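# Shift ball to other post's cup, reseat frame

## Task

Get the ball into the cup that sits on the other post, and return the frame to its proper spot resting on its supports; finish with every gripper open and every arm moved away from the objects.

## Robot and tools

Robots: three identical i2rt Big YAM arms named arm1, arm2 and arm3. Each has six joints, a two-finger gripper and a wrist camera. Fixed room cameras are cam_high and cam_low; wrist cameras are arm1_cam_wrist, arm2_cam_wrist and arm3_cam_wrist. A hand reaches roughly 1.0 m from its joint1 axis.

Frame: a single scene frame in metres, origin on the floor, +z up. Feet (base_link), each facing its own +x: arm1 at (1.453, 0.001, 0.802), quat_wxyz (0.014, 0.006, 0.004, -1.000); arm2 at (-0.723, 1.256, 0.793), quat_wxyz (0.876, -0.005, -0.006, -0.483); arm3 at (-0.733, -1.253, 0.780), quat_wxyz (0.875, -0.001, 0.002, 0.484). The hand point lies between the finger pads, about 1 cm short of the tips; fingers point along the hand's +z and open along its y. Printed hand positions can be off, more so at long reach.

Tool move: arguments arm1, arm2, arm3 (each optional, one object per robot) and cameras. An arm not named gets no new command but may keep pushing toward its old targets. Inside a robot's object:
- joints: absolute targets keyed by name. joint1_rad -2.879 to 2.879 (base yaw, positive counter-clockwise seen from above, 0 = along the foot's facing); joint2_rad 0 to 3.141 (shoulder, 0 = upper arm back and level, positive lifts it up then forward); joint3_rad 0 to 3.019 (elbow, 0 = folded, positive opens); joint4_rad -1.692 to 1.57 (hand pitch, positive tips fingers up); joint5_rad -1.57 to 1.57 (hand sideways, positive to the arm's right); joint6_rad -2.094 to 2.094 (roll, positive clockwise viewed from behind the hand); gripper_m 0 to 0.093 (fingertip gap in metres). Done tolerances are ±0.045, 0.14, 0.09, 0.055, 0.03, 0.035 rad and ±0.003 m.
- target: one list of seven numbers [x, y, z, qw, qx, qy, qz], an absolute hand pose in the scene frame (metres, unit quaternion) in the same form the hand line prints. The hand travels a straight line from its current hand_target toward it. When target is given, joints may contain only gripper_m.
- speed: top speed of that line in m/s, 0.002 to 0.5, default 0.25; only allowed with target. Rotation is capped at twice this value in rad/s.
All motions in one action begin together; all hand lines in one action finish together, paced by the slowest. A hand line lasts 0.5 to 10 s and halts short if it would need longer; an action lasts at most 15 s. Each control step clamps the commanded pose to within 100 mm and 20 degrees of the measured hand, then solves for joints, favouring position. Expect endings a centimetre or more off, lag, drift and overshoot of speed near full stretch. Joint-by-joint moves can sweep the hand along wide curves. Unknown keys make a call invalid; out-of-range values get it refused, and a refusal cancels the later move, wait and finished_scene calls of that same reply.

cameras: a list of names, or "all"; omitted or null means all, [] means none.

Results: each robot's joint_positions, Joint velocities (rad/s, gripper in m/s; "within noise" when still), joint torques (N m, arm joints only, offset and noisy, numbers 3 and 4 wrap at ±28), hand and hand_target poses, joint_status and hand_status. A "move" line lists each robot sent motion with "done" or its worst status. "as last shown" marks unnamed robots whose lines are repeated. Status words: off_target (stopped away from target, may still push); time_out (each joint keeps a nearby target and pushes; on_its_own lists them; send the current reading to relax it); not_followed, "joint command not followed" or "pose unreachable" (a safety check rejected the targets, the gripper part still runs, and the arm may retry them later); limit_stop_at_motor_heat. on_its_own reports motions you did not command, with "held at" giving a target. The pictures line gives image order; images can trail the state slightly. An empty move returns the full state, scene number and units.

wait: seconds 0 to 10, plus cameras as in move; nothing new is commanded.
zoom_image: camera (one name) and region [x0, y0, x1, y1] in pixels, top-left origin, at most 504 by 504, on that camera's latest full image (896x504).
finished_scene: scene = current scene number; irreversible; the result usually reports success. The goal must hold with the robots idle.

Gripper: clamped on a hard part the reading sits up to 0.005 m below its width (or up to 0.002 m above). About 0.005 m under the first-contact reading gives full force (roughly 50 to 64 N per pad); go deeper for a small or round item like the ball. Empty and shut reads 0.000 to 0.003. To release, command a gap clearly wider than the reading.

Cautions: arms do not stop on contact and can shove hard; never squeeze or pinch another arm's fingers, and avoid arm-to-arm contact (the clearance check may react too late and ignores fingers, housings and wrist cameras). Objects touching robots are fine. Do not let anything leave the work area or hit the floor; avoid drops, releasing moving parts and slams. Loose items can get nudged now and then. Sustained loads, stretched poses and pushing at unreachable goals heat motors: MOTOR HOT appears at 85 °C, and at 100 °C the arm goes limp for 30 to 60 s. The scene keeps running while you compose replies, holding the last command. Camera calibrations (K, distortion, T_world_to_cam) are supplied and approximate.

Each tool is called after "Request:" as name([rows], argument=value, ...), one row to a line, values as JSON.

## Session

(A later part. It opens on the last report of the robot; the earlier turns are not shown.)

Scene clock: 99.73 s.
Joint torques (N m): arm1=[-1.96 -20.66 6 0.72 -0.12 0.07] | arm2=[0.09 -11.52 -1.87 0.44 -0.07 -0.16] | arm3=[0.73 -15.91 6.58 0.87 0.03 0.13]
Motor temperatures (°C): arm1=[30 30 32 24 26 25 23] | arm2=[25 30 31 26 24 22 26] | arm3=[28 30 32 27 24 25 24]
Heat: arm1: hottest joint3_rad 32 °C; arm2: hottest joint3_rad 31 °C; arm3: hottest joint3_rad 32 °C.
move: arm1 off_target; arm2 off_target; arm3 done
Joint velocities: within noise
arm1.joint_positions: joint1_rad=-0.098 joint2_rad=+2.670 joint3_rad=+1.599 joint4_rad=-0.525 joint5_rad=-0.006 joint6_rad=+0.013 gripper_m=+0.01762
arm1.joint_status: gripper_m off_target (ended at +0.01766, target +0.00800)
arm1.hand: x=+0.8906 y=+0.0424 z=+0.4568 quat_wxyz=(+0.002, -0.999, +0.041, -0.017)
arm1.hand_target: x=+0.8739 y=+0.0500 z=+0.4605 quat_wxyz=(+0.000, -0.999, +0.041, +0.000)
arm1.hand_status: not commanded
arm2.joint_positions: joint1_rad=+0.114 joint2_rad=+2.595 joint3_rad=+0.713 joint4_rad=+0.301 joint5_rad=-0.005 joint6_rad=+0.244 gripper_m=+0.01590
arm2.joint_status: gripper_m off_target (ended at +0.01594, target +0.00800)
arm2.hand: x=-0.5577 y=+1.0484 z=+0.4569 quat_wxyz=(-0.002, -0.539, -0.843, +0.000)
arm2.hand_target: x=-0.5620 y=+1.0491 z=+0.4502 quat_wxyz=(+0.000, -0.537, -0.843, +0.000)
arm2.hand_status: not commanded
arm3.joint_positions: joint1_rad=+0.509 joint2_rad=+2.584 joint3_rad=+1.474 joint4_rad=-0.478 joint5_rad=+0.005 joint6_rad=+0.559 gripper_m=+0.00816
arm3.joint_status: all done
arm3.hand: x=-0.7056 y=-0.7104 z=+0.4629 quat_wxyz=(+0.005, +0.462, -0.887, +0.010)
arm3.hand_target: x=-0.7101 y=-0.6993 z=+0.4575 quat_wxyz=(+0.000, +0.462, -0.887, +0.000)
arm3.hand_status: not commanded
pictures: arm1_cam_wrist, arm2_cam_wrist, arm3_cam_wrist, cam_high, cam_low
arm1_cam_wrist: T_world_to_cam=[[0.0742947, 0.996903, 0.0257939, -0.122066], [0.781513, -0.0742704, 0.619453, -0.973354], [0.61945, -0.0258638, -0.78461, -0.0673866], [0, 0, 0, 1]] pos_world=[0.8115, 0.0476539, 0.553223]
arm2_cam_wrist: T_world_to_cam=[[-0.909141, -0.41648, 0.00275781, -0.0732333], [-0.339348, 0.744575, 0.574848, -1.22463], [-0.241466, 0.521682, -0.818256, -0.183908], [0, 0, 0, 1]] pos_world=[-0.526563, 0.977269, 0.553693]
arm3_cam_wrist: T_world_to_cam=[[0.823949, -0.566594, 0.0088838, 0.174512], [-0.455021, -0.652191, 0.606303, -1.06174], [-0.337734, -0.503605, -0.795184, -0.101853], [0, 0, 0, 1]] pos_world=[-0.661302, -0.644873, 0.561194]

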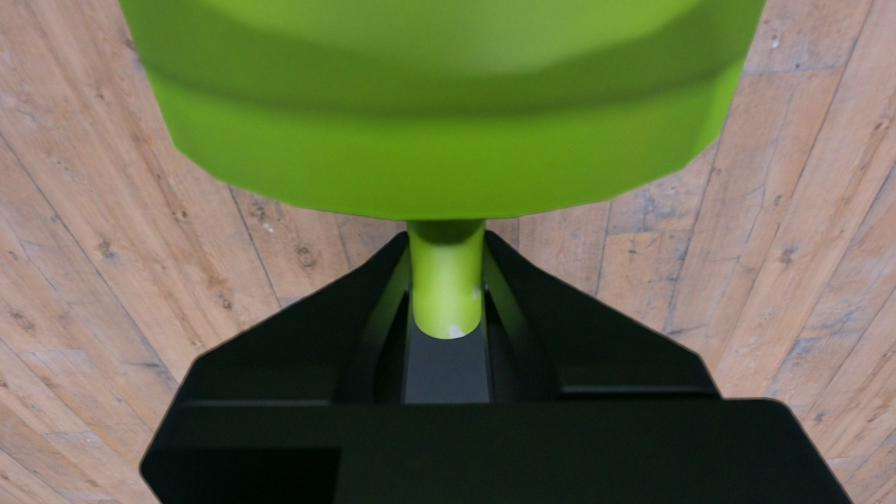

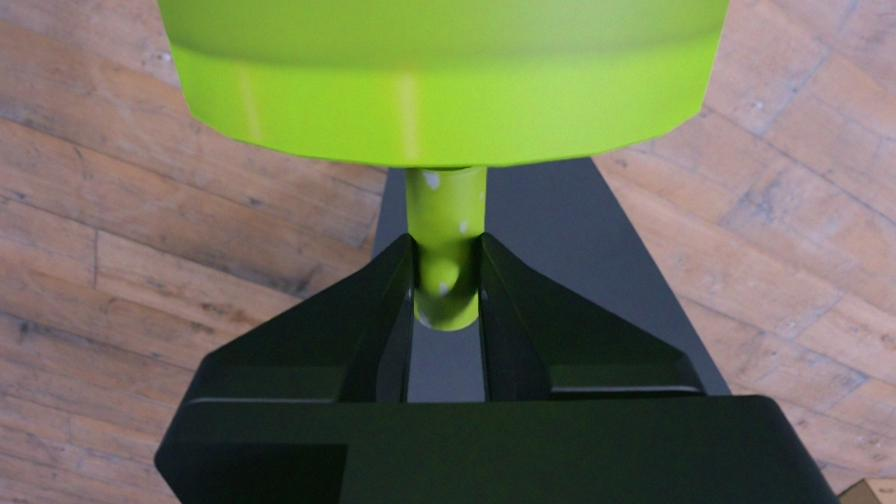

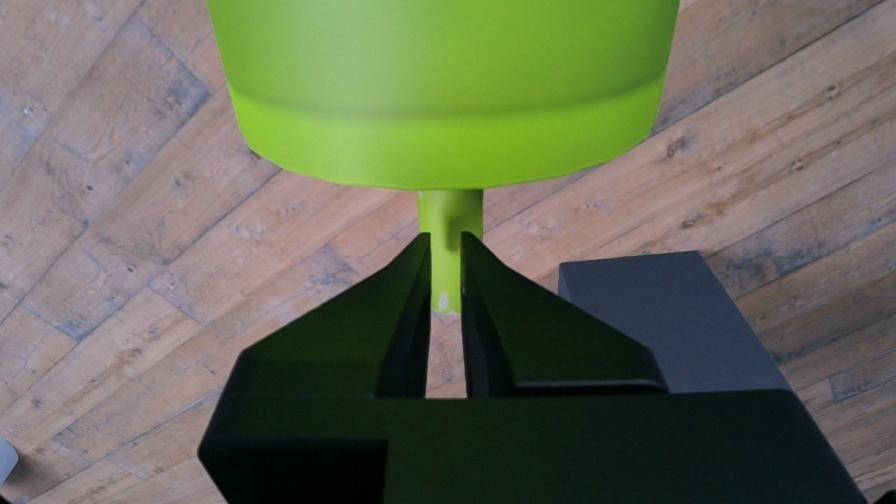

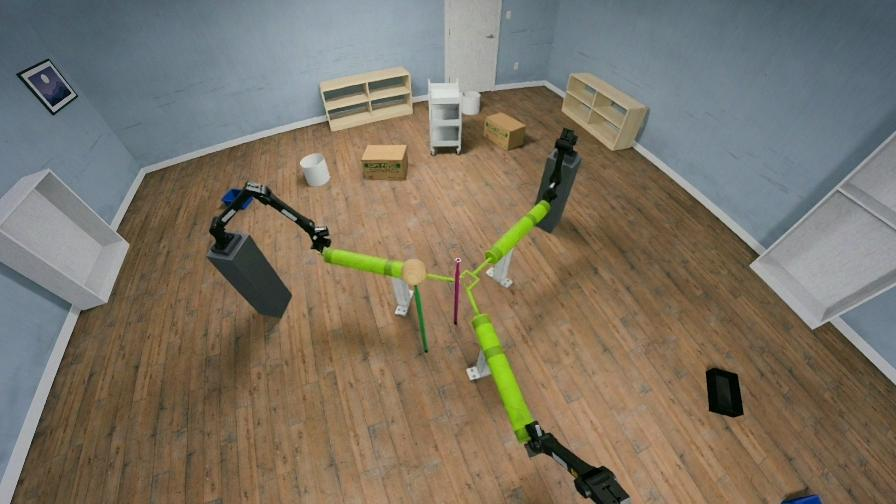

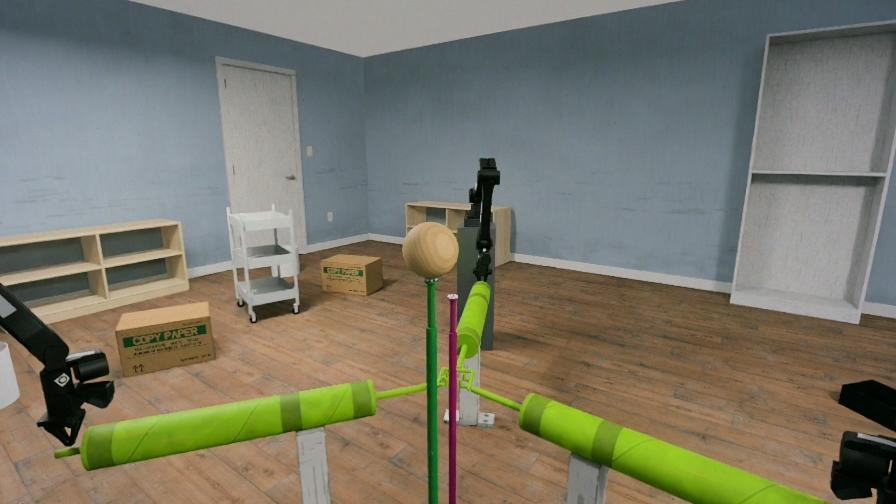

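Request:
move(arm3={"joints":{"gripper_m":0.06}}, arm2={"joints":{"gripper_m":0.05}}, cameras=[])

Request:
move(arm3={"target":[-0.708,-0.697,0.432,0,0.462,-0.887,0],"speed":0.1}, arm2={"target":[-0.560,1.046,0.441,0,0.537,0.843,0],"speed":0.1}, cameras=[])

Request:
move(arm3={"joints":{"gripper_m":0.006}}, arm2={"joints":{"gripper_m":0.008}}, cameras=["arm2_cam_wrist","arm3_cam_wrist"])

Scene clock: 107.57 s.
Joint torques (N m): arm1=[-2.02 -20.66 6 0.72 -0.13 0.07] | arm2=[0.09 -11.52 -1.88 0.43 -0.07 -0.16] | arm3=[0.73 -15.91 6.6 0.87 0.03 0.12]
Motor temperatures (°C): arm1=[30 31 32 24 26 25 24] | arm2=[25 30 30 26 24 22 27] | arm3=[28 31 32 27 24 25 24]
Heat: arm1: hottest joint3_rad 32 °C; arm2: hottest joint2_rad 30 °C; arm3: hottest joint3_rad 32 °C.
move: arm2 done; arm3 done
Joint velocities: within noise
arm1: as last shown
arm2.joint_positions: joint1_rad=+0.114 joint2_rad=+2.595 joint3_rad=+0.713 joint4_rad=+0.301 joint5_rad=-0.005 joint6_rad=+0.244 gripper_m=+0.04990
arm2.joint_status: all done
arm2.hand: x=-0.5577 y=+1.0484 z=+0.4569 quat_wxyz=(-0.002, -0.539, -0.843, +0.000)
arm2.hand_target: x=-0.5620 y=+1.0491 z=+0.4502 quat_wxyz=(+0.000, -0.537, -0.843, +0.000)
arm2.hand_status: not commanded
arm3.joint_positions: joint1_rad=+0.509 joint2_rad=+2.584 joint3_rad=+1.474 joint4_rad=-0.478 joint5_rad=+0.005 joint6_rad=+0.560 gripper_m=+0.05984
arm3.joint_status: all done
arm3.hand: x=-0.7056 y=-0.7104 z=+0.4629 quat_wxyz=(+0.005, +0.462, -0.887, +0.010)
arm3.hand_target: x=-0.7101 y=-0.6993 z=+0.4575 quat_wxyz=(+0.000, +0.462, -0.887, +0.000)
arm3.hand_status: not commanded

Scene clock: 108.90 s.
Joint torques (N m): arm1=[-1.96 -20.66 6 0.7 -0.13 0.06] | arm2=[0.15 -11.34 -1.78 0.4 -0.07 -0.16] | arm3=[0.44 -16.15 6.41 0.83 0.03 0.09]
Motor temperatures (°C): arm1=[30 31 32 24 26 25 24] | arm2=[25 30 30 26 24 22 26] | arm3=[28 31 31 27 24 25 24]
Heat: arm1: hottest joint3_rad 32 °C; arm2: hottest joint2_rad 30 °C; arm3: hottest joint2_rad 31 °C.
move: arm2 done; arm3 off_target
Joint velocities: within noise
arm1: as last shown
arm2.joint_positions: joint1_rad=+0.114 joint2_rad=+2.615 joint3_rad=+0.737 joint4_rad=+0.301 joint5_rad=-0.005 joint6_rad=+0.244 gripper_m=+0.04993
arm2.joint_status: not commanded
arm2.hand: x=-0.5542 y=+1.0437 z=+0.4493 quat_wxyz=(-0.004, -0.539, -0.843, +0.001)
arm2.hand_target: x=-0.5599 y=+1.0461 z=+0.4413 quat_wxyz=(+0.000, -0.537, -0.843, +0.000)
arm2.hand_status: done (0.010 m and 0.5 deg from the pose sent, 0.016 m and 0.3 deg at the start)
arm3.joint_positions: joint1_rad=+0.509 joint2_rad=+2.646 joint3_rad=+1.521 joint4_rad=-0.461 joint5_rad=+0.005 joint6_rad=+0.560 gripper_m=+0.05991
arm3.joint_status: not commanded
arm3.hand: x=-0.7055 y=-0.7073 z=+0.4378 quat_wxyz=(+0.004, +0.462, -0.887, +0.009)
arm3.hand_target: x=-0.7081 y=-0.6972 z=+0.4323 quat_wxyz=(+0.000, +0.462, -0.887, +0.000)
arm3.hand_status: off_target (0.012 m and 1.1 deg from the pose sent, 0.034 m and 1.2 deg at the start)

Scene clock: 109.57 s.
Joint torques (N m): arm1=[-1.96 -20.6 6.01 0.72 -0.05 0.07] | arm2=[0.15 -11.34 -1.8 0.39 -0.07 -0.16] | arm3=[0.5 -16.21 6.39 0.83 -0.15 0.12]
Motor temperatures (°C): arm1=[30 31 32 24 26 25 24] | arm2=[25 30 30 26 24 22 26] | arm3=[28 31 31 27 24 25 24]
Heat: arm1: hottest joint3_rad 32 °C; arm2: hottest joint2_rad 30 °C; arm3: hottest joint2_rad 31 °C.
move: arm2 off_target; arm3 off_target
Joint velocities: within noise
arm1.joint_positions: joint1_rad=-0.098 joint2_rad=+2.670 joint3_rad=+1.599 joint4_rad=-0.525 joint5_rad=-0.008 joint6_rad=+0.013 gripper_m=+0.01762
arm1.joint_status: not commanded
arm1.hand: x=+0.8905 y=+0.0420 z=+0.4568 quat_wxyz=(+0.000, -0.999, +0.041, -0.017)
arm1.hand_target: x=+0.8740 y=+0.0500 z=+0.4605 quat_wxyz=(+0.000, -0.999, +0.041, +0.000)
arm1.hand_status: not commanded
arm2.joint_positions: joint1_rad=+0.113 joint2_rad=+2.615 joint3_rad=+0.737 joint4_rad=+0.301 joint5_rad=-0.006 joint6_rad=+0.243 gripper_m=+0.01749
arm2.joint_status: gripper_m off_target (ended at +0.01752, target +0.00800)
arm2.hand: x=-0.5543 y=+1.0437 z=+0.4493 quat_wxyz=(-0.004, -0.539, -0.842, +0.001)
arm2.hand_target: x=-0.5599 y=+1.0462 z=+0.4413 quat_wxyz=(+0.000, -0.537, -0.843, +0.000)
arm2.hand_status: not commanded
arm3.joint_positions: joint1_rad=+0.508 joint2_rad=+2.646 joint3_rad=+1.521 joint4_rad=-0.462 joint5_rad=+0.009 joint6_rad=+0.556 gripper_m=+0.01741
arm3.joint_status: gripper_m off_target (ended at +0.01745, target +0.00600)
arm3.hand: x=-0.7044 y=-0.7076 z=+0.4378 quat_wxyz=(+0.003, +0.463, -0.886, +0.010)
arm3.hand_target: x=-0.7081 y=-0.6972 z=+0.4324 quat_wxyz=(+0.000, +0.462, -0.887, +0.000)
arm3.hand_status: not commanded
arm2_cam_wrist: T_world_to_cam=[[-0.909278, -0.416188, 0.00122773, -0.0717047], [-0.341032, 0.746763, 0.571001, -1.21708], [-0.23856, 0.51878, -0.820949, -0.181067], [0, 0, 0, 1]] pos_world=[-0.523459, 0.972965, 0.546398]
arm3_cam_wrist: T_world_to_cam=[[0.825248, -0.56464, 0.0121269, 0.176267], [-0.456039, -0.653549, 0.604071, -1.04483], [-0.333157, -0.504039, -0.796838, -0.116357], [0, 0, 0, 1]] pos_world=[-0.660714, -0.641972, 0.536298]

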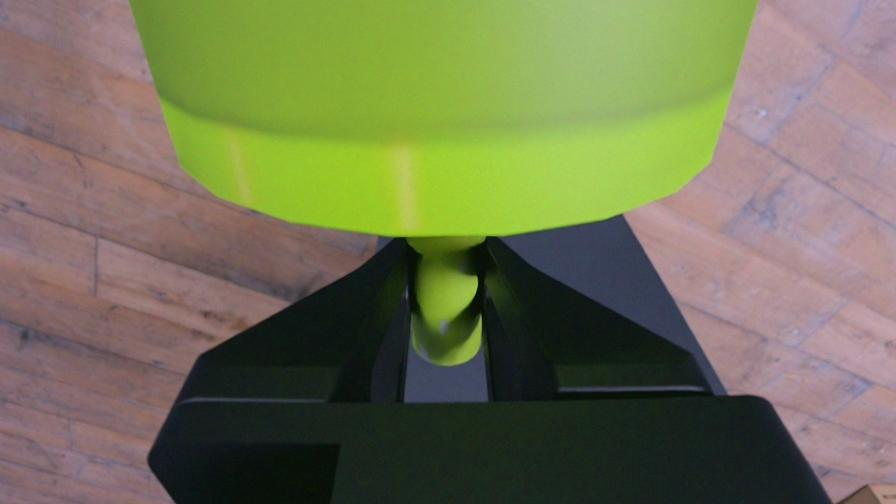

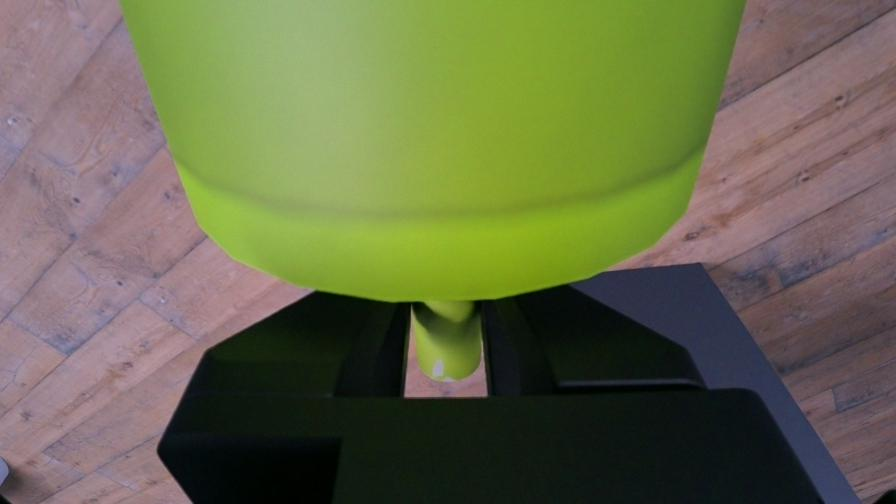

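Request:
move(arm1={"target":[0.874,0.05,0.66,0,0.9992,-0.041,0],"speed":0.1}, arm2={"target":[-0.56,1.046,0.641,0,0.537,0.843,0],"speed":0.1}, arm3={"target":[-0.708,-0.697,0.632,0,0.462,-0.887,0],"speed":0.1}, cameras=["cam_high","cam_low"])

Scene clock: 123.83 s.
Joint torques (N m): arm1=[-2.14 -24.06 5.81 -0.31 -0.01 0.05] | arm2=[0.26 -12.98 0.35 -0.54 -0.13 -0.16] | arm3=[0.56 -20.07 6.09 -0.44 0.05 0.16]
Motor temperatures (°C): arm1=[30 33 32 24 26 25 25] | arm2=[25 30 29 26 24 22 27] | arm3=[28 32 30 27 24 25 25]
Heat: arm1: hottest joint2_rad 33 °C; arm2: hottest joint2_rad 30 °C; arm3: hottest joint2_rad 32 °C.
move: arm1 off_target; arm2 done; arm3 off_target
Joint velocities: within noise
arm1.joint_positions: joint1_rad=-0.100 joint2_rad=+2.301 joint3_rad=+1.444 joint4_rad=-0.750 joint5_rad=-0.009 joint6_rad=+0.012 gripper_m=+0.01763
arm1.joint_status: not commanded
arm1.hand: x=+0.8898 y=+0.0413 z=+0.6285 quat_wxyz=(+0.000, -0.999, +0.041, -0.024)
arm1.hand_target: x=+0.8746 y=+0.0500 z=+0.6592 quat_wxyz=(+0.000, -0.999, +0.041, +0.000)
arm1.hand_status: off_target (0.036 m and 2.7 deg from the pose sent, 0.204 m and 2.0 deg at the start)
arm2.joint_positions: joint1_rad=+0.108 joint2_rad=+1.930 joint3_rad=+0.494 joint4_rad=-0.153 joint5_rad=-0.003 joint6_rad=+0.240 gripper_m=+0.01749
arm2.joint_status: not commanded
arm2.hand: x=-0.5573 y=+1.0459 z=+0.6340 quat_wxyz=(+0.001, -0.540, -0.842, +0.000)
arm2.hand_target: x=-0.5600 y=+1.0460 z=+0.6406 quat_wxyz=(+0.000, -0.537, -0.843, +0.000)
arm2.hand_status: done (0.007 m and 0.4 deg from the pose sent, 0.192 m and 0.5 deg at the start)
arm3.joint_positions: joint1_rad=+0.509 joint2_rad=+2.274 joint3_rad=+1.366 joint4_rad=-0.687 joint5_rad=+0.004 joint6_rad=+0.553 gripper_m=+0.01742
arm3.joint_status: not commanded
arm3.hand: x=-0.7051 y=-0.7069 z=+0.6061 quat_wxyz=(+0.006, +0.465, -0.885, +0.012)
arm3.hand_target: x=-0.7081 y=-0.6971 z=+0.6313 quat_wxyz=(+0.000, +0.462, -0.887, +0.000)
arm3.hand_status: off_target (0.028 m and 1.6 deg from the pose sent, 0.195 m and 1.2 deg at the start)

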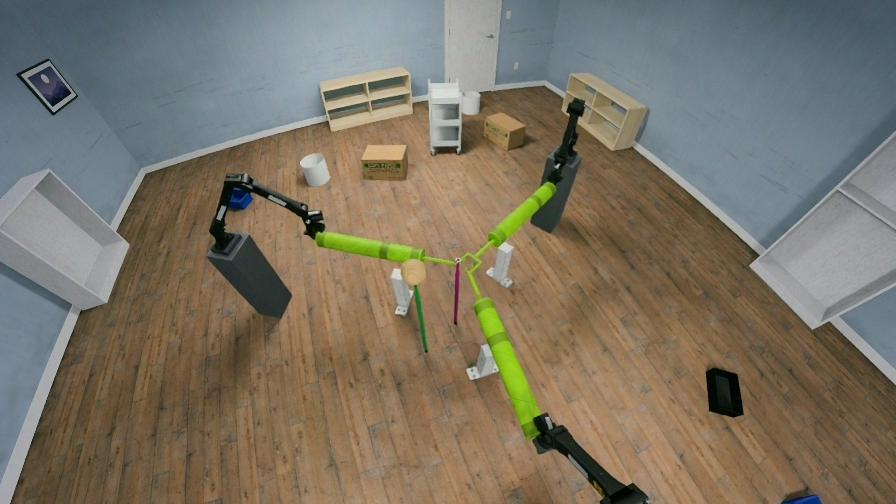

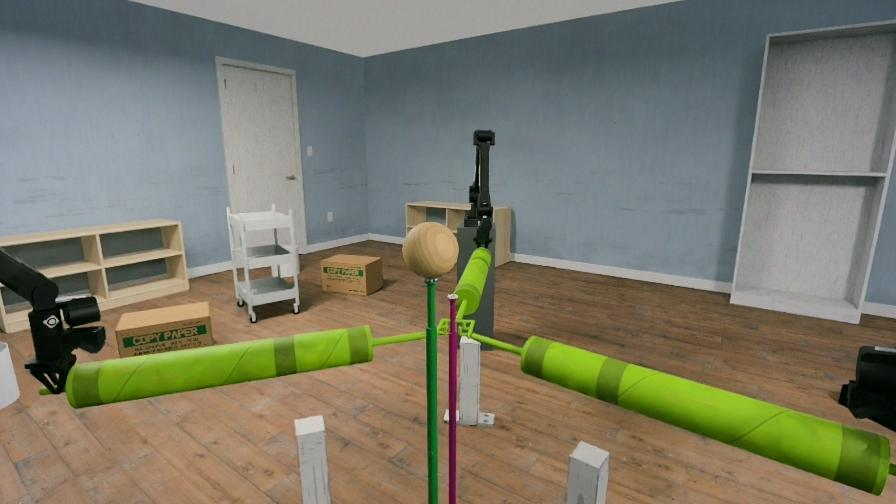

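Request:
move(arm1={"target":[0.874,0.05,0.882,0,0.9992,-0.041,0],"speed":0.12}, arm2={"target":[-0.56,1.046,0.85,0,0.537,0.843,0],"speed":0.12}, arm3={"target":[-0.708,-0.697,0.856,0,0.462,-0.887,0],"speed":0.12}, cameras=["cam_high","cam_low"])

Request:
move(arm1={"target":[0.984,-0.15,0.882,0,0.9992,-0.041,0],"speed":0.12}, arm2={"target":[-0.45,0.846,0.85,0,0.537,0.843,0],"speed":0.12}, arm3={"target":[-0.598,-0.897,0.856,0,0.462,-0.887,0],"speed":0.12})

Request:
zoom_image(camera="cam_low", region=[380, 210, 530, 360])

Request:
zoom_image(camera="cam_high", region=[370, 200, 520, 350])

Scene clock: 142.60 s.
Joint torques (N m): arm1=[-1.79 -22.12 11.7 -0.88 -0.02 0.09] | arm2=[0.85 -8.41 8.54 -1.5 -0.31 -0.09] | arm3=[0.62 -18.32 11.51 -1.4 -0.02 0.17]
Motor temperatures (°C): arm1=[30 33 32 24 26 25 25] | arm2=[25 30 28 26 24 22 28] | arm3=[28 32 30 27 24 25 25]
Heat: arm1: hottest joint2_rad 33 °C; arm2: hottest joint2_rad 30 °C; arm3: hottest joint2_rad 32 °C.
move: arm1 off_target; arm2 off_target; arm3 off_target
Joint velocities: within noise
arm1.joint_positions: joint1_rad=-0.107 joint2_rad=+1.967 joint3_rad=+1.518 joint4_rad=-1.183 joint5_rad=-0.008 joint6_rad=+0.004 gripper_m=+0.01763
arm1.joint_status: not commanded
arm1.hand: x=+0.8942 y=+0.0431 z=+0.8382 quat_wxyz=(-0.001, -0.999, +0.041, -0.036)
arm1.hand_target: x=+0.8761 y=+0.0499 z=+0.8818 quat_wxyz=(+0.001, -0.999, +0.041, +0.000)
arm1.hand_status: off_target (0.049 m and 4.1 deg from the pose sent, 0.254 m and 2.7 deg at the start)
arm2.joint_positions: joint1_rad=+0.099 joint2_rad=+1.232 joint3_rad=+0.597 joint4_rad=-0.956 joint5_rad=+0.001 joint6_rad=+0.230 gripper_m=+0.01749
arm2.joint_status: not commanded
arm2.hand: x=-0.5627 y=+1.0492 z=+0.8351 quat_wxyz=(+0.003, -0.539, -0.842, +0.002)
arm2.hand_target: x=-0.5600 y=+1.0460 z=+0.8493 quat_wxyz=(+0.000, -0.537, -0.843, +0.000)
arm2.hand_status: off_target (0.015 m and 0.5 deg from the pose sent, 0.216 m and 0.4 deg at the start)
arm3.joint_positions: joint1_rad=+0.509 joint2_rad=+1.922 joint3_rad=+1.447 joint4_rad=-1.125 joint5_rad=+0.005 joint6_rad=+0.553 gripper_m=+0.01742
arm3.joint_status: not commanded
arm3.hand: x=-0.7043 y=-0.7058 z=+0.8197 quat_wxyz=(+0.007, +0.465, -0.885, +0.015)
arm3.hand_target: x=-0.7080 y=-0.6979 z=+0.8552 quat_wxyz=(+0.000, +0.462, -0.887, +0.000)
arm3.hand_status: off_target (0.038 m and 2.0 deg from the pose sent, 0.250 m and 1.6 deg at the start)

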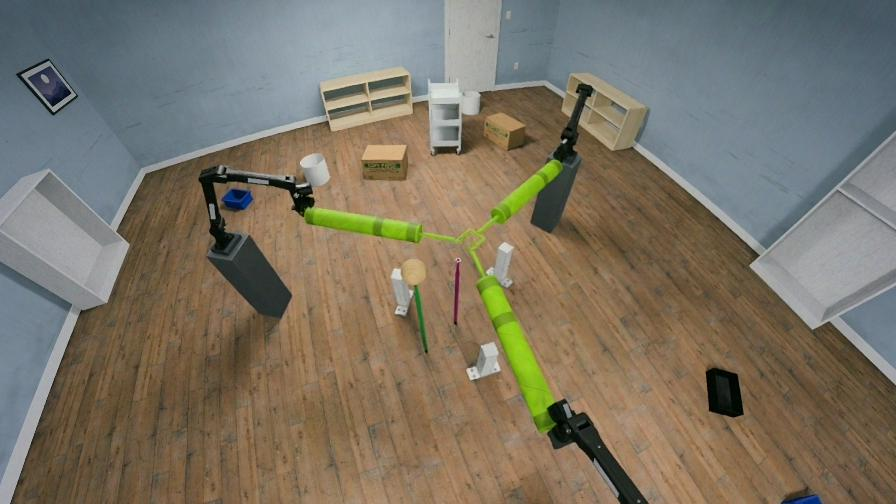

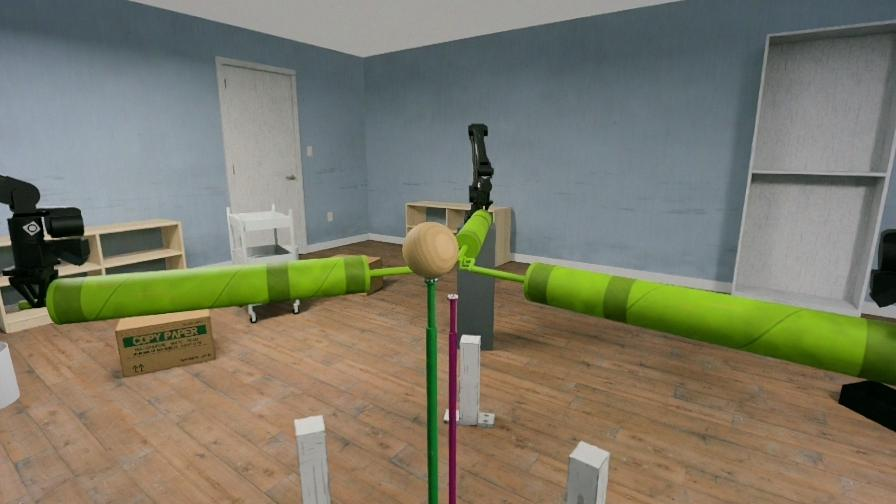

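Scene clock: 145.20 s.
Joint torques (N m): arm1=[-0.62 -19.25 8.31 0.42 0.5 0.29] | arm2=[1.61 -15.09 10.51 -0.91 -0.42 -0.05] | arm3=[-1.2 -12.34 8.25 -0.13 -0.06 -0.02]
Motor temperatures (°C): arm1=[30 34 33 24 26 25 25] | arm2=[25 30 29 26 24 22 28] | arm3=[28 32 30 27 24 25 26]
Heat: arm1: hottest joint2_rad 34 °C; arm2: hottest joint2_rad 30 °C; arm3: hottest joint2_rad 32 °C.
move: arm1 off_target; arm2 off_target; arm3 off_target
Joint velocities: within noise
arm1.joint_positions: joint1_rad=+0.278 joint2_rad=+1.761 joint3_rad=+1.252 joint4_rad=-1.120 joint5_rad=-0.019 joint6_rad=+0.379 gripper_m=+0.01762
arm1.joint_status: not commanded
arm1.hand: x=+0.9957 y=-0.1470 z=+0.8532 quat_wxyz=(+0.006, -0.999, +0.037, -0.036)
arm1.hand_target: x=+0.9847 y=-0.1498 z=+0.8817 quat_wxyz=(+0.000, -0.999, +0.041, +0.000)
arm1.hand_status: off_target (0.031 m and 4.2 deg from the pose sent, 0.217 m and 4.1 deg at the start)
arm2.joint_positions: joint1_rad=+0.019 joint2_rad=+1.762 joint3_rad=+1.199 joint4_rad=-1.032 joint5_rad=+0.005 joint6_rad=+0.154 gripper_m=+0.01749
arm2.joint_status: not commanded
arm2.hand: x=-0.4622 y=+0.8571 z=+0.8404 quat_wxyz=(+0.005, -0.541, -0.841, +0.002)
arm2.hand_target: x=-0.4503 y=+0.8465 z=+0.8501 quat_wxyz=(-0.001, -0.537, -0.843, +0.000)
arm2.hand_status: off_target (0.019 m and 0.8 deg from the pose sent, 0.233 m and 0.5 deg at the start)
arm3.joint_positions: joint1_rad=+0.213 joint2_rad=+1.505 joint3_rad=+0.937 joint4_rad=-1.030 joint5_rad=+0.005 joint6_rad=+0.254 gripper_m=+0.01742
arm3.joint_status: not commanded
arm3.hand: x=-0.6027 y=-0.8961 z=+0.8398 quat_wxyz=(+0.010, +0.466, -0.884, +0.012)
arm3.hand_target: x=-0.5981 y=-0.8971 z=+0.8554 quat_wxyz=(+0.000, +0.462, -0.887, +0.000)
arm3.hand_status: off_target (0.017 m and 1.9 deg from the pose sent, 0.222 m and 2.0 deg at the start)
pictures: arm1_cam_wrist, arm2_cam_wrist, arm3_cam_wrist, cam_high, cam_low
arm1_cam_wrist: T_world_to_cam=[[0.0646188, 0.997304, 0.0347853, 0.0507288], [0.758778, -0.0717443, 0.647386, -1.31604], [0.648136, -0.015439, -0.761368, 0.126764], [0, 0, 0, 1]] pos_world=[0.913143, -0.143053, 0.946735]
arm2_cam_wrist: T_world_to_cam=[[-0.911082, -0.412006, 0.0134021, -0.0807225], [-0.327496, 0.743182, 0.583462, -1.27084], [-0.25035, 0.527193, -0.81203, 0.238685], [0, 0, 0, 1]] pos_world=[-0.429987, 0.785377, 0.93639]
arm3_cam_wrist: T_world_to_cam=[[0.828948, -0.559276, 0.00748214, -0.00807424], [-0.444456, -0.650525, 0.615854, -1.36464], [-0.339565, -0.513836, -0.787825, 0.122614], [0, 0, 0, 1]] pos_world=[-0.558194, -0.829245, 0.937078]

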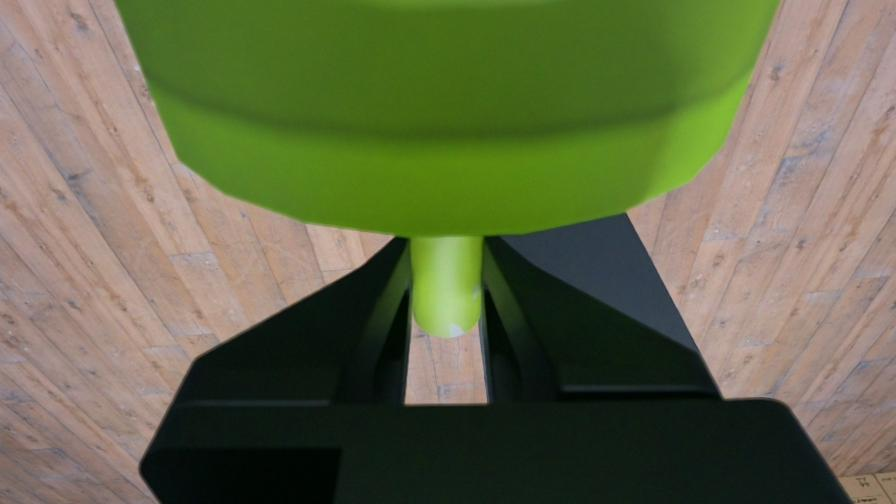

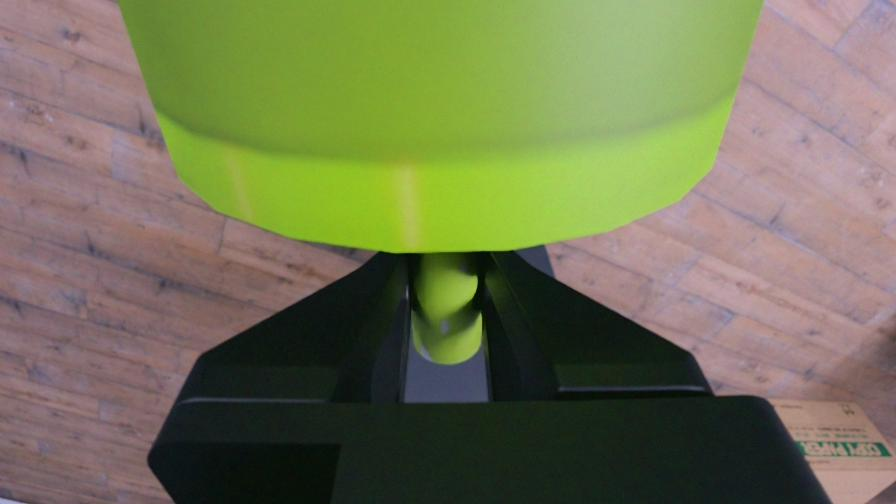

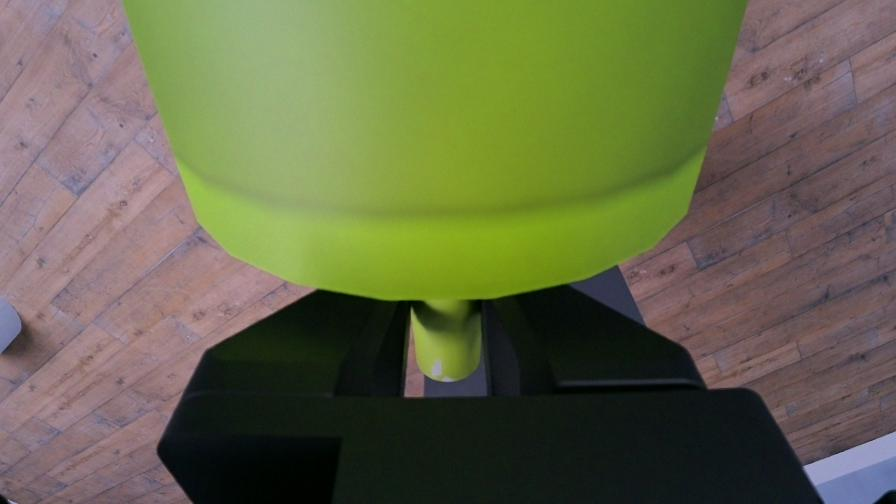

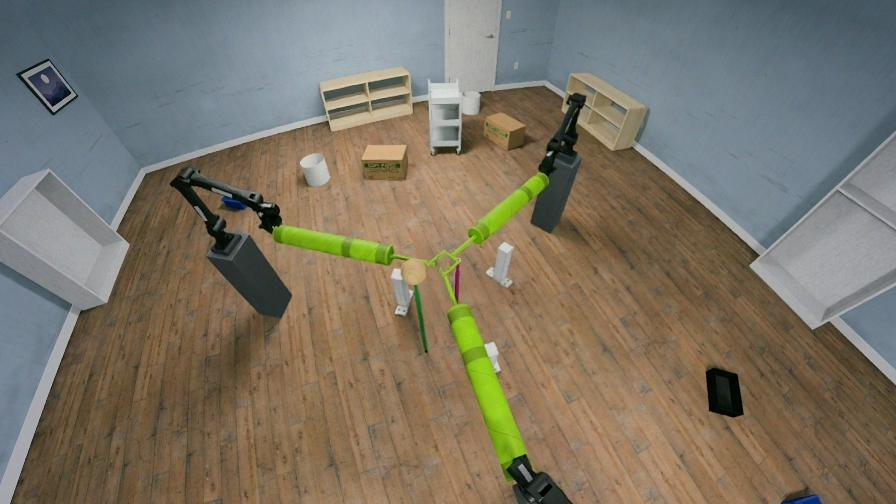

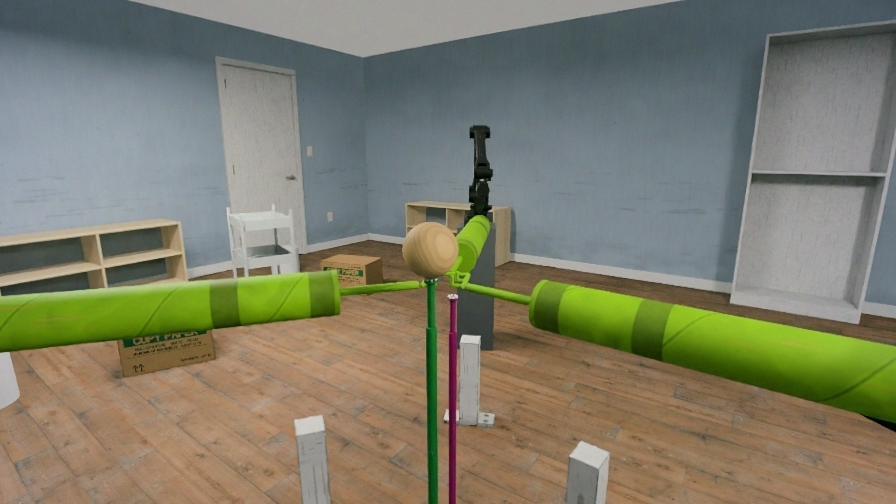

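Scaled by 3.360 (camera's finer frame: 1280x720).

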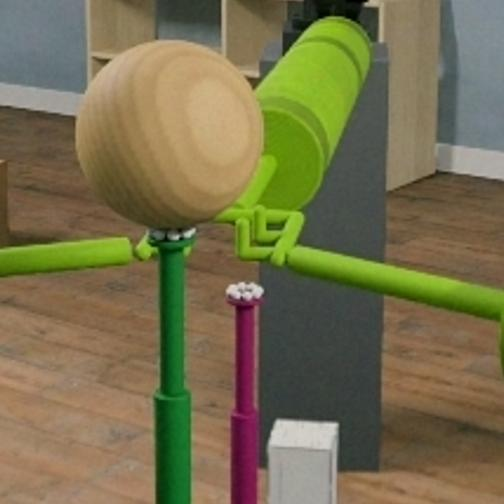

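Scaled by 3.360 (camera's finer frame: 1280x720).

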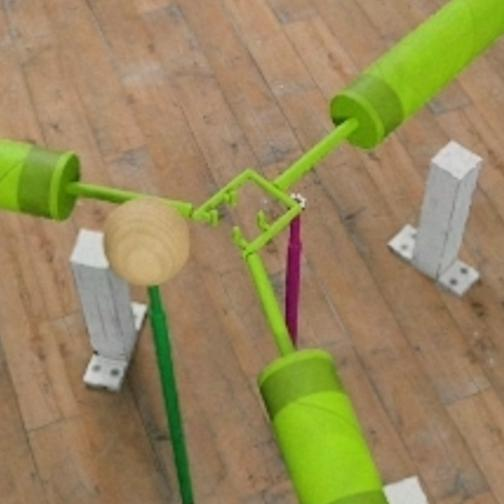

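Request:
move(arm1={"target":[1.006,-0.226,0.88,0,0.9992,-0.041,0],"speed":0.1}, arm2={"target":[-0.428,0.77,0.848,0,0.537,0.843,0],"speed":0.1}, arm3={"target":[-0.576,-0.973,0.85,0,0.462,-0.887,0],"speed":0.1}, cameras=["cam_high","cam_low"])

Request:
zoom_image(camera="cam_low", region=[380, 220, 500, 340])

Request:
zoom_image(camera="cam_high", region=[370, 220, 490, 340])

Scene clock: 168.07 s.
Joint torques (N m): arm1=[-0.56 -17.73 10.24 -0.03 0.59 0.3] | arm2=[1.61 -18.14 11.17 -0.88 -0.4 -0.05] | arm3=[-1.08 -9.82 8.01 -0.16 -0.21 0.02]
Motor temperatures (°C): arm1=[30 37 33 24 26 25 26] | arm2=[25 30 37 26 24 22 28] | arm3=[27 32 30 27 24 25 26]
Heat: arm1: hottest joint2_rad 37 °C; arm2: hottest joint3_rad 37 °C; arm3: hottest joint2_rad 32 °C.
move: arm1 off_target; arm2 off_target; arm3 off_target
Joint velocities: within noise
arm1.joint_positions: joint1_rad=+0.437 joint2_rad=+1.761 joint3_rad=+1.252 joint4_rad=-1.111 joint5_rad=-0.019 joint6_rad=+0.539 gripper_m=+0.01762
arm1.joint_status: not commanded
arm1.hand: x=+1.0229 y=-0.2186 z=+0.8528 quat_wxyz=(+0.008, -0.999, +0.037, -0.031)
arm1.hand_target: x=+1.0070 y=-0.2256 z=+0.8801 quat_wxyz=(+0.000, -0.999, +0.041, +0.000)
arm1.hand_status: off_target (0.033 m and 3.7 deg from the pose sent, 0.084 m and 4.2 deg at the start)
arm2.joint_positions: joint1_rad=-0.023 joint2_rad=+1.938 joint3_rad=+1.455 joint4_rad=-1.116 joint5_rad=+0.005 joint6_rad=+0.112 gripper_m=+0.01749
arm2.joint_status: not commanded
arm2.hand: x=-0.4405 y=+0.7822 z=+0.8383 quat_wxyz=(+0.007, -0.541, -0.841, +0.001)
arm2.hand_target: x=-0.4283 y=+0.7707 z=+0.8480 quat_wxyz=(-0.001, -0.537, -0.843, +0.000)
arm2.hand_status: off_target (0.020 m and 0.9 deg from the pose sent, 0.094 m and 0.8 deg at the start)
arm3.joint_positions: joint1_rad=+0.062 joint2_rad=+1.353 joint3_rad=+0.776 joint4_rad=-1.011 joint5_rad=+0.008 joint6_rad=+0.102 gripper_m=+0.01742
arm3.joint_status: not commanded
arm3.hand: x=-0.5779 y=-0.9708 z=+0.8388 quat_wxyz=(+0.007, +0.467, -0.884, +0.009)
arm3.hand_target: x=-0.5761 y=-0.9730 z=+0.8495 quat_wxyz=(+0.000, +0.462, -0.887, +0.000)
arm3.hand_status: off_target (0.012 m and 1.4 deg from the pose sent, 0.082 m and 1.9 deg at the start)

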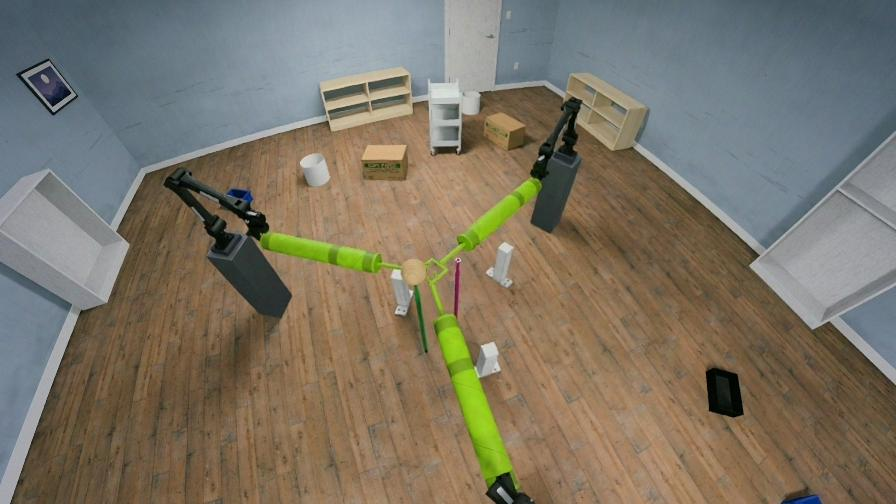

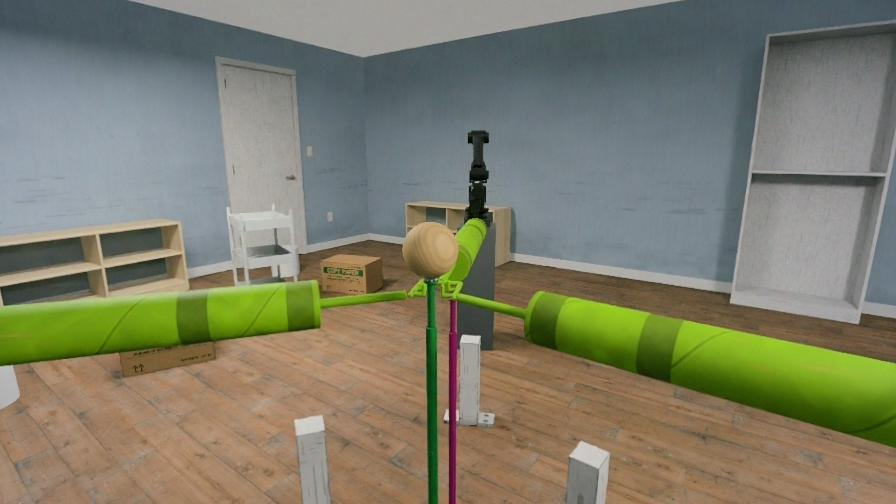

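Scaled by 4.200 (camera's finer frame: 1280x720).

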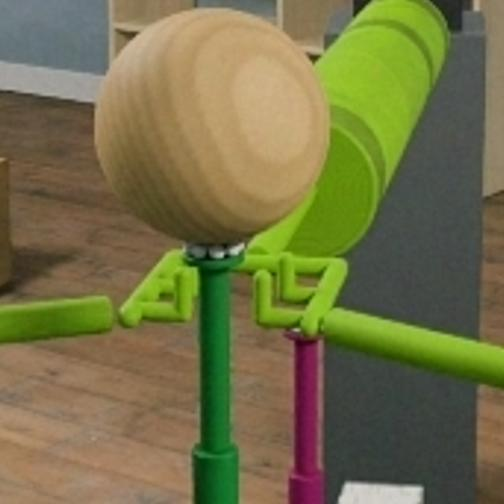

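Scaled by 4.200 (camera's finer frame: 1280x720).

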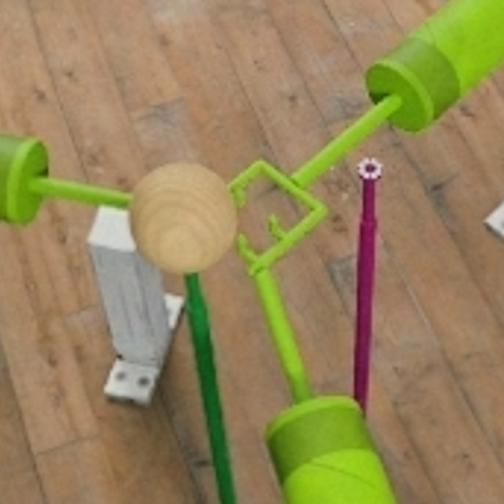

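Request:
move(arm1={"target":[1.040,-0.295,0.88,0,0.9992,-0.041,0],"speed":0.08}, arm2={"target":[-0.394,0.701,0.848,0,0.537,0.843,0],"speed":0.08}, arm3={"target":[-0.542,-1.042,0.847,0,0.462,-0.887,0],"speed":0.08}, cameras=["cam_high","cam_low"])

Request:
zoom_image(camera="cam_low", region=[380, 220, 500, 340])

Request:
zoom_image(camera="cam_high", region=[370, 220, 490, 340])

Scene clock: 183.60 s.
Joint torques (N m): arm1=[-0.56 -16.62 11.48 -0.39 0.68 0.3] | arm2=[1.73 -21.13 12.07 -0.72 -0.4 -0.02] | arm3=[-1.26 -8.18 8.09 -0.34 -0.28 0.01]
Motor temperatures (°C): arm1=[30 38 34 24 26 25 26] | arm2=[25 32 40 26 24 22 29] | arm3=[27 31 30 27 24 25 26]
Heat: arm1: hottest joint2_rad 38 °C; arm2: hottest joint3_rad 40 °C; arm3: hottest joint2_rad 31 °C.
move: arm1 off_target; arm2 off_target; arm3 done
Joint velocities: within noise
arm1.joint_positions: joint1_rad=+0.591 joint2_rad=+1.761 joint3_rad=+1.258 joint4_rad=-1.107 joint5_rad=-0.019 joint6_rad=+0.692 gripper_m=+0.01763
arm1.joint_status: not commanded
arm1.hand: x=+1.0586 y=-0.2838 z=+0.8543 quat_wxyz=(+0.009, -0.999, +0.037, -0.027)
arm1.hand_target: x=+1.0411 y=-0.2943 z=+0.8802 quat_wxyz=(-0.001, -0.999, +0.041, +0.000)
arm1.hand_status: off_target (0.034 m and 3.3 deg from the pose sent, 0.083 m and 3.7 deg at the start)
arm2.joint_positions: joint1_rad=-0.034 joint2_rad=+2.129 joint3_rad=+1.766 joint4_rad=-1.245 joint5_rad=+0.005 joint6_rad=+0.099 gripper_m=+0.01749
arm2.joint_status: not commanded
arm2.hand: x=-0.4080 y=+0.7140 z=+0.8376 quat_wxyz=(+0.011, -0.540, -0.842, -0.002)
arm2.hand_target: x=-0.3945 y=+0.7019 z=+0.8483 quat_wxyz=(-0.001, -0.537, -0.843, +0.001)
arm2.hand_status: off_target (0.022 m and 1.3 deg from the pose sent, 0.094 m and 0.9 deg at the start)
arm3.joint_positions: joint1_rad=-0.160 joint2_rad=+1.252 joint3_rad=+0.683 joint4_rad=-1.009 joint5_rad=+0.008 joint6_rad=-0.122 gripper_m=+0.01742
arm3.joint_status: not commanded
arm3.hand: x=-0.5424 y=-1.0381 z=+0.8379 quat_wxyz=(+0.004, +0.468, -0.884, +0.006)
arm3.hand_target: x=-0.5420 y=-1.0418 z=+0.8465 quat_wxyz=(+0.000, +0.462, -0.887, +0.000)
arm3.hand_status: done (0.010 m and 1.1 deg from the pose sent, 0.080 m and 1.4 deg at the start)

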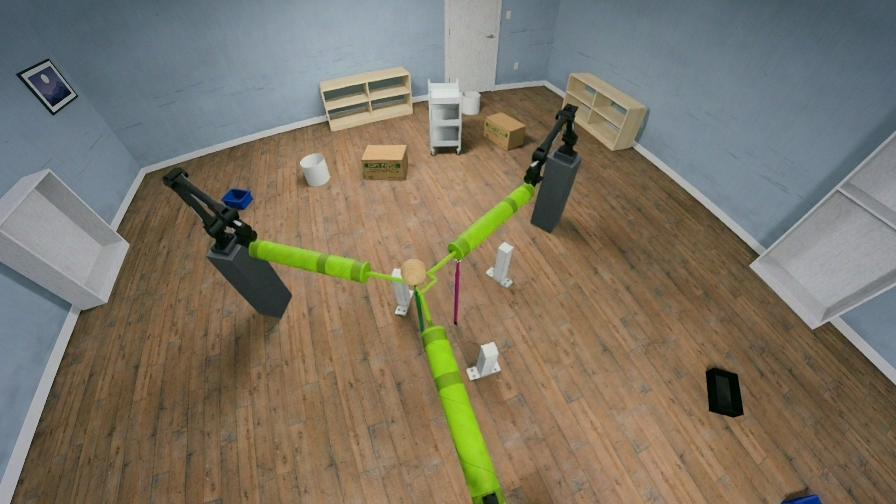

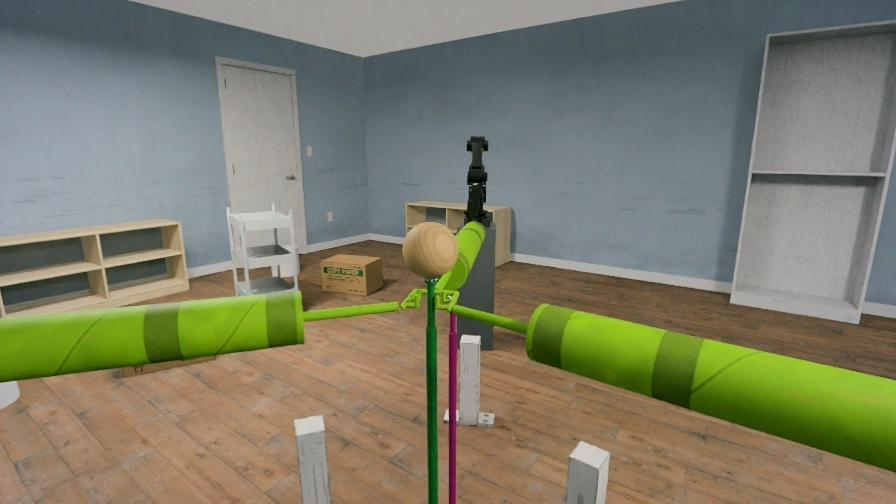

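Scaled by 4.200 (camera's finer frame: 1280x720).

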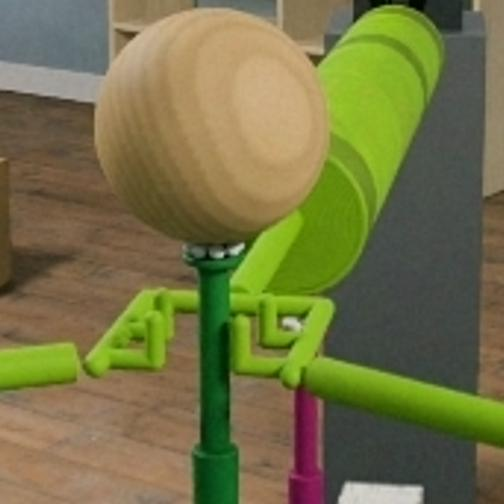

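Scaled by 4.200 (camera's finer frame: 1280x720).

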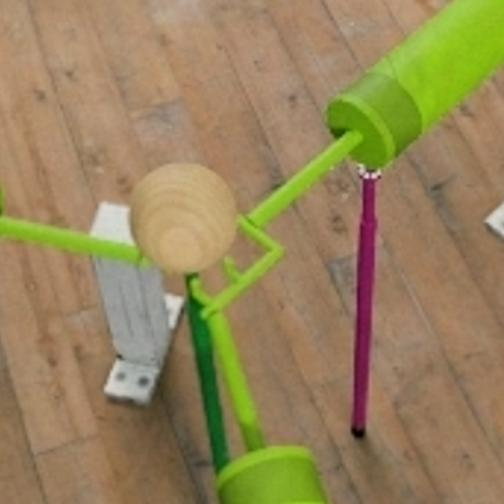

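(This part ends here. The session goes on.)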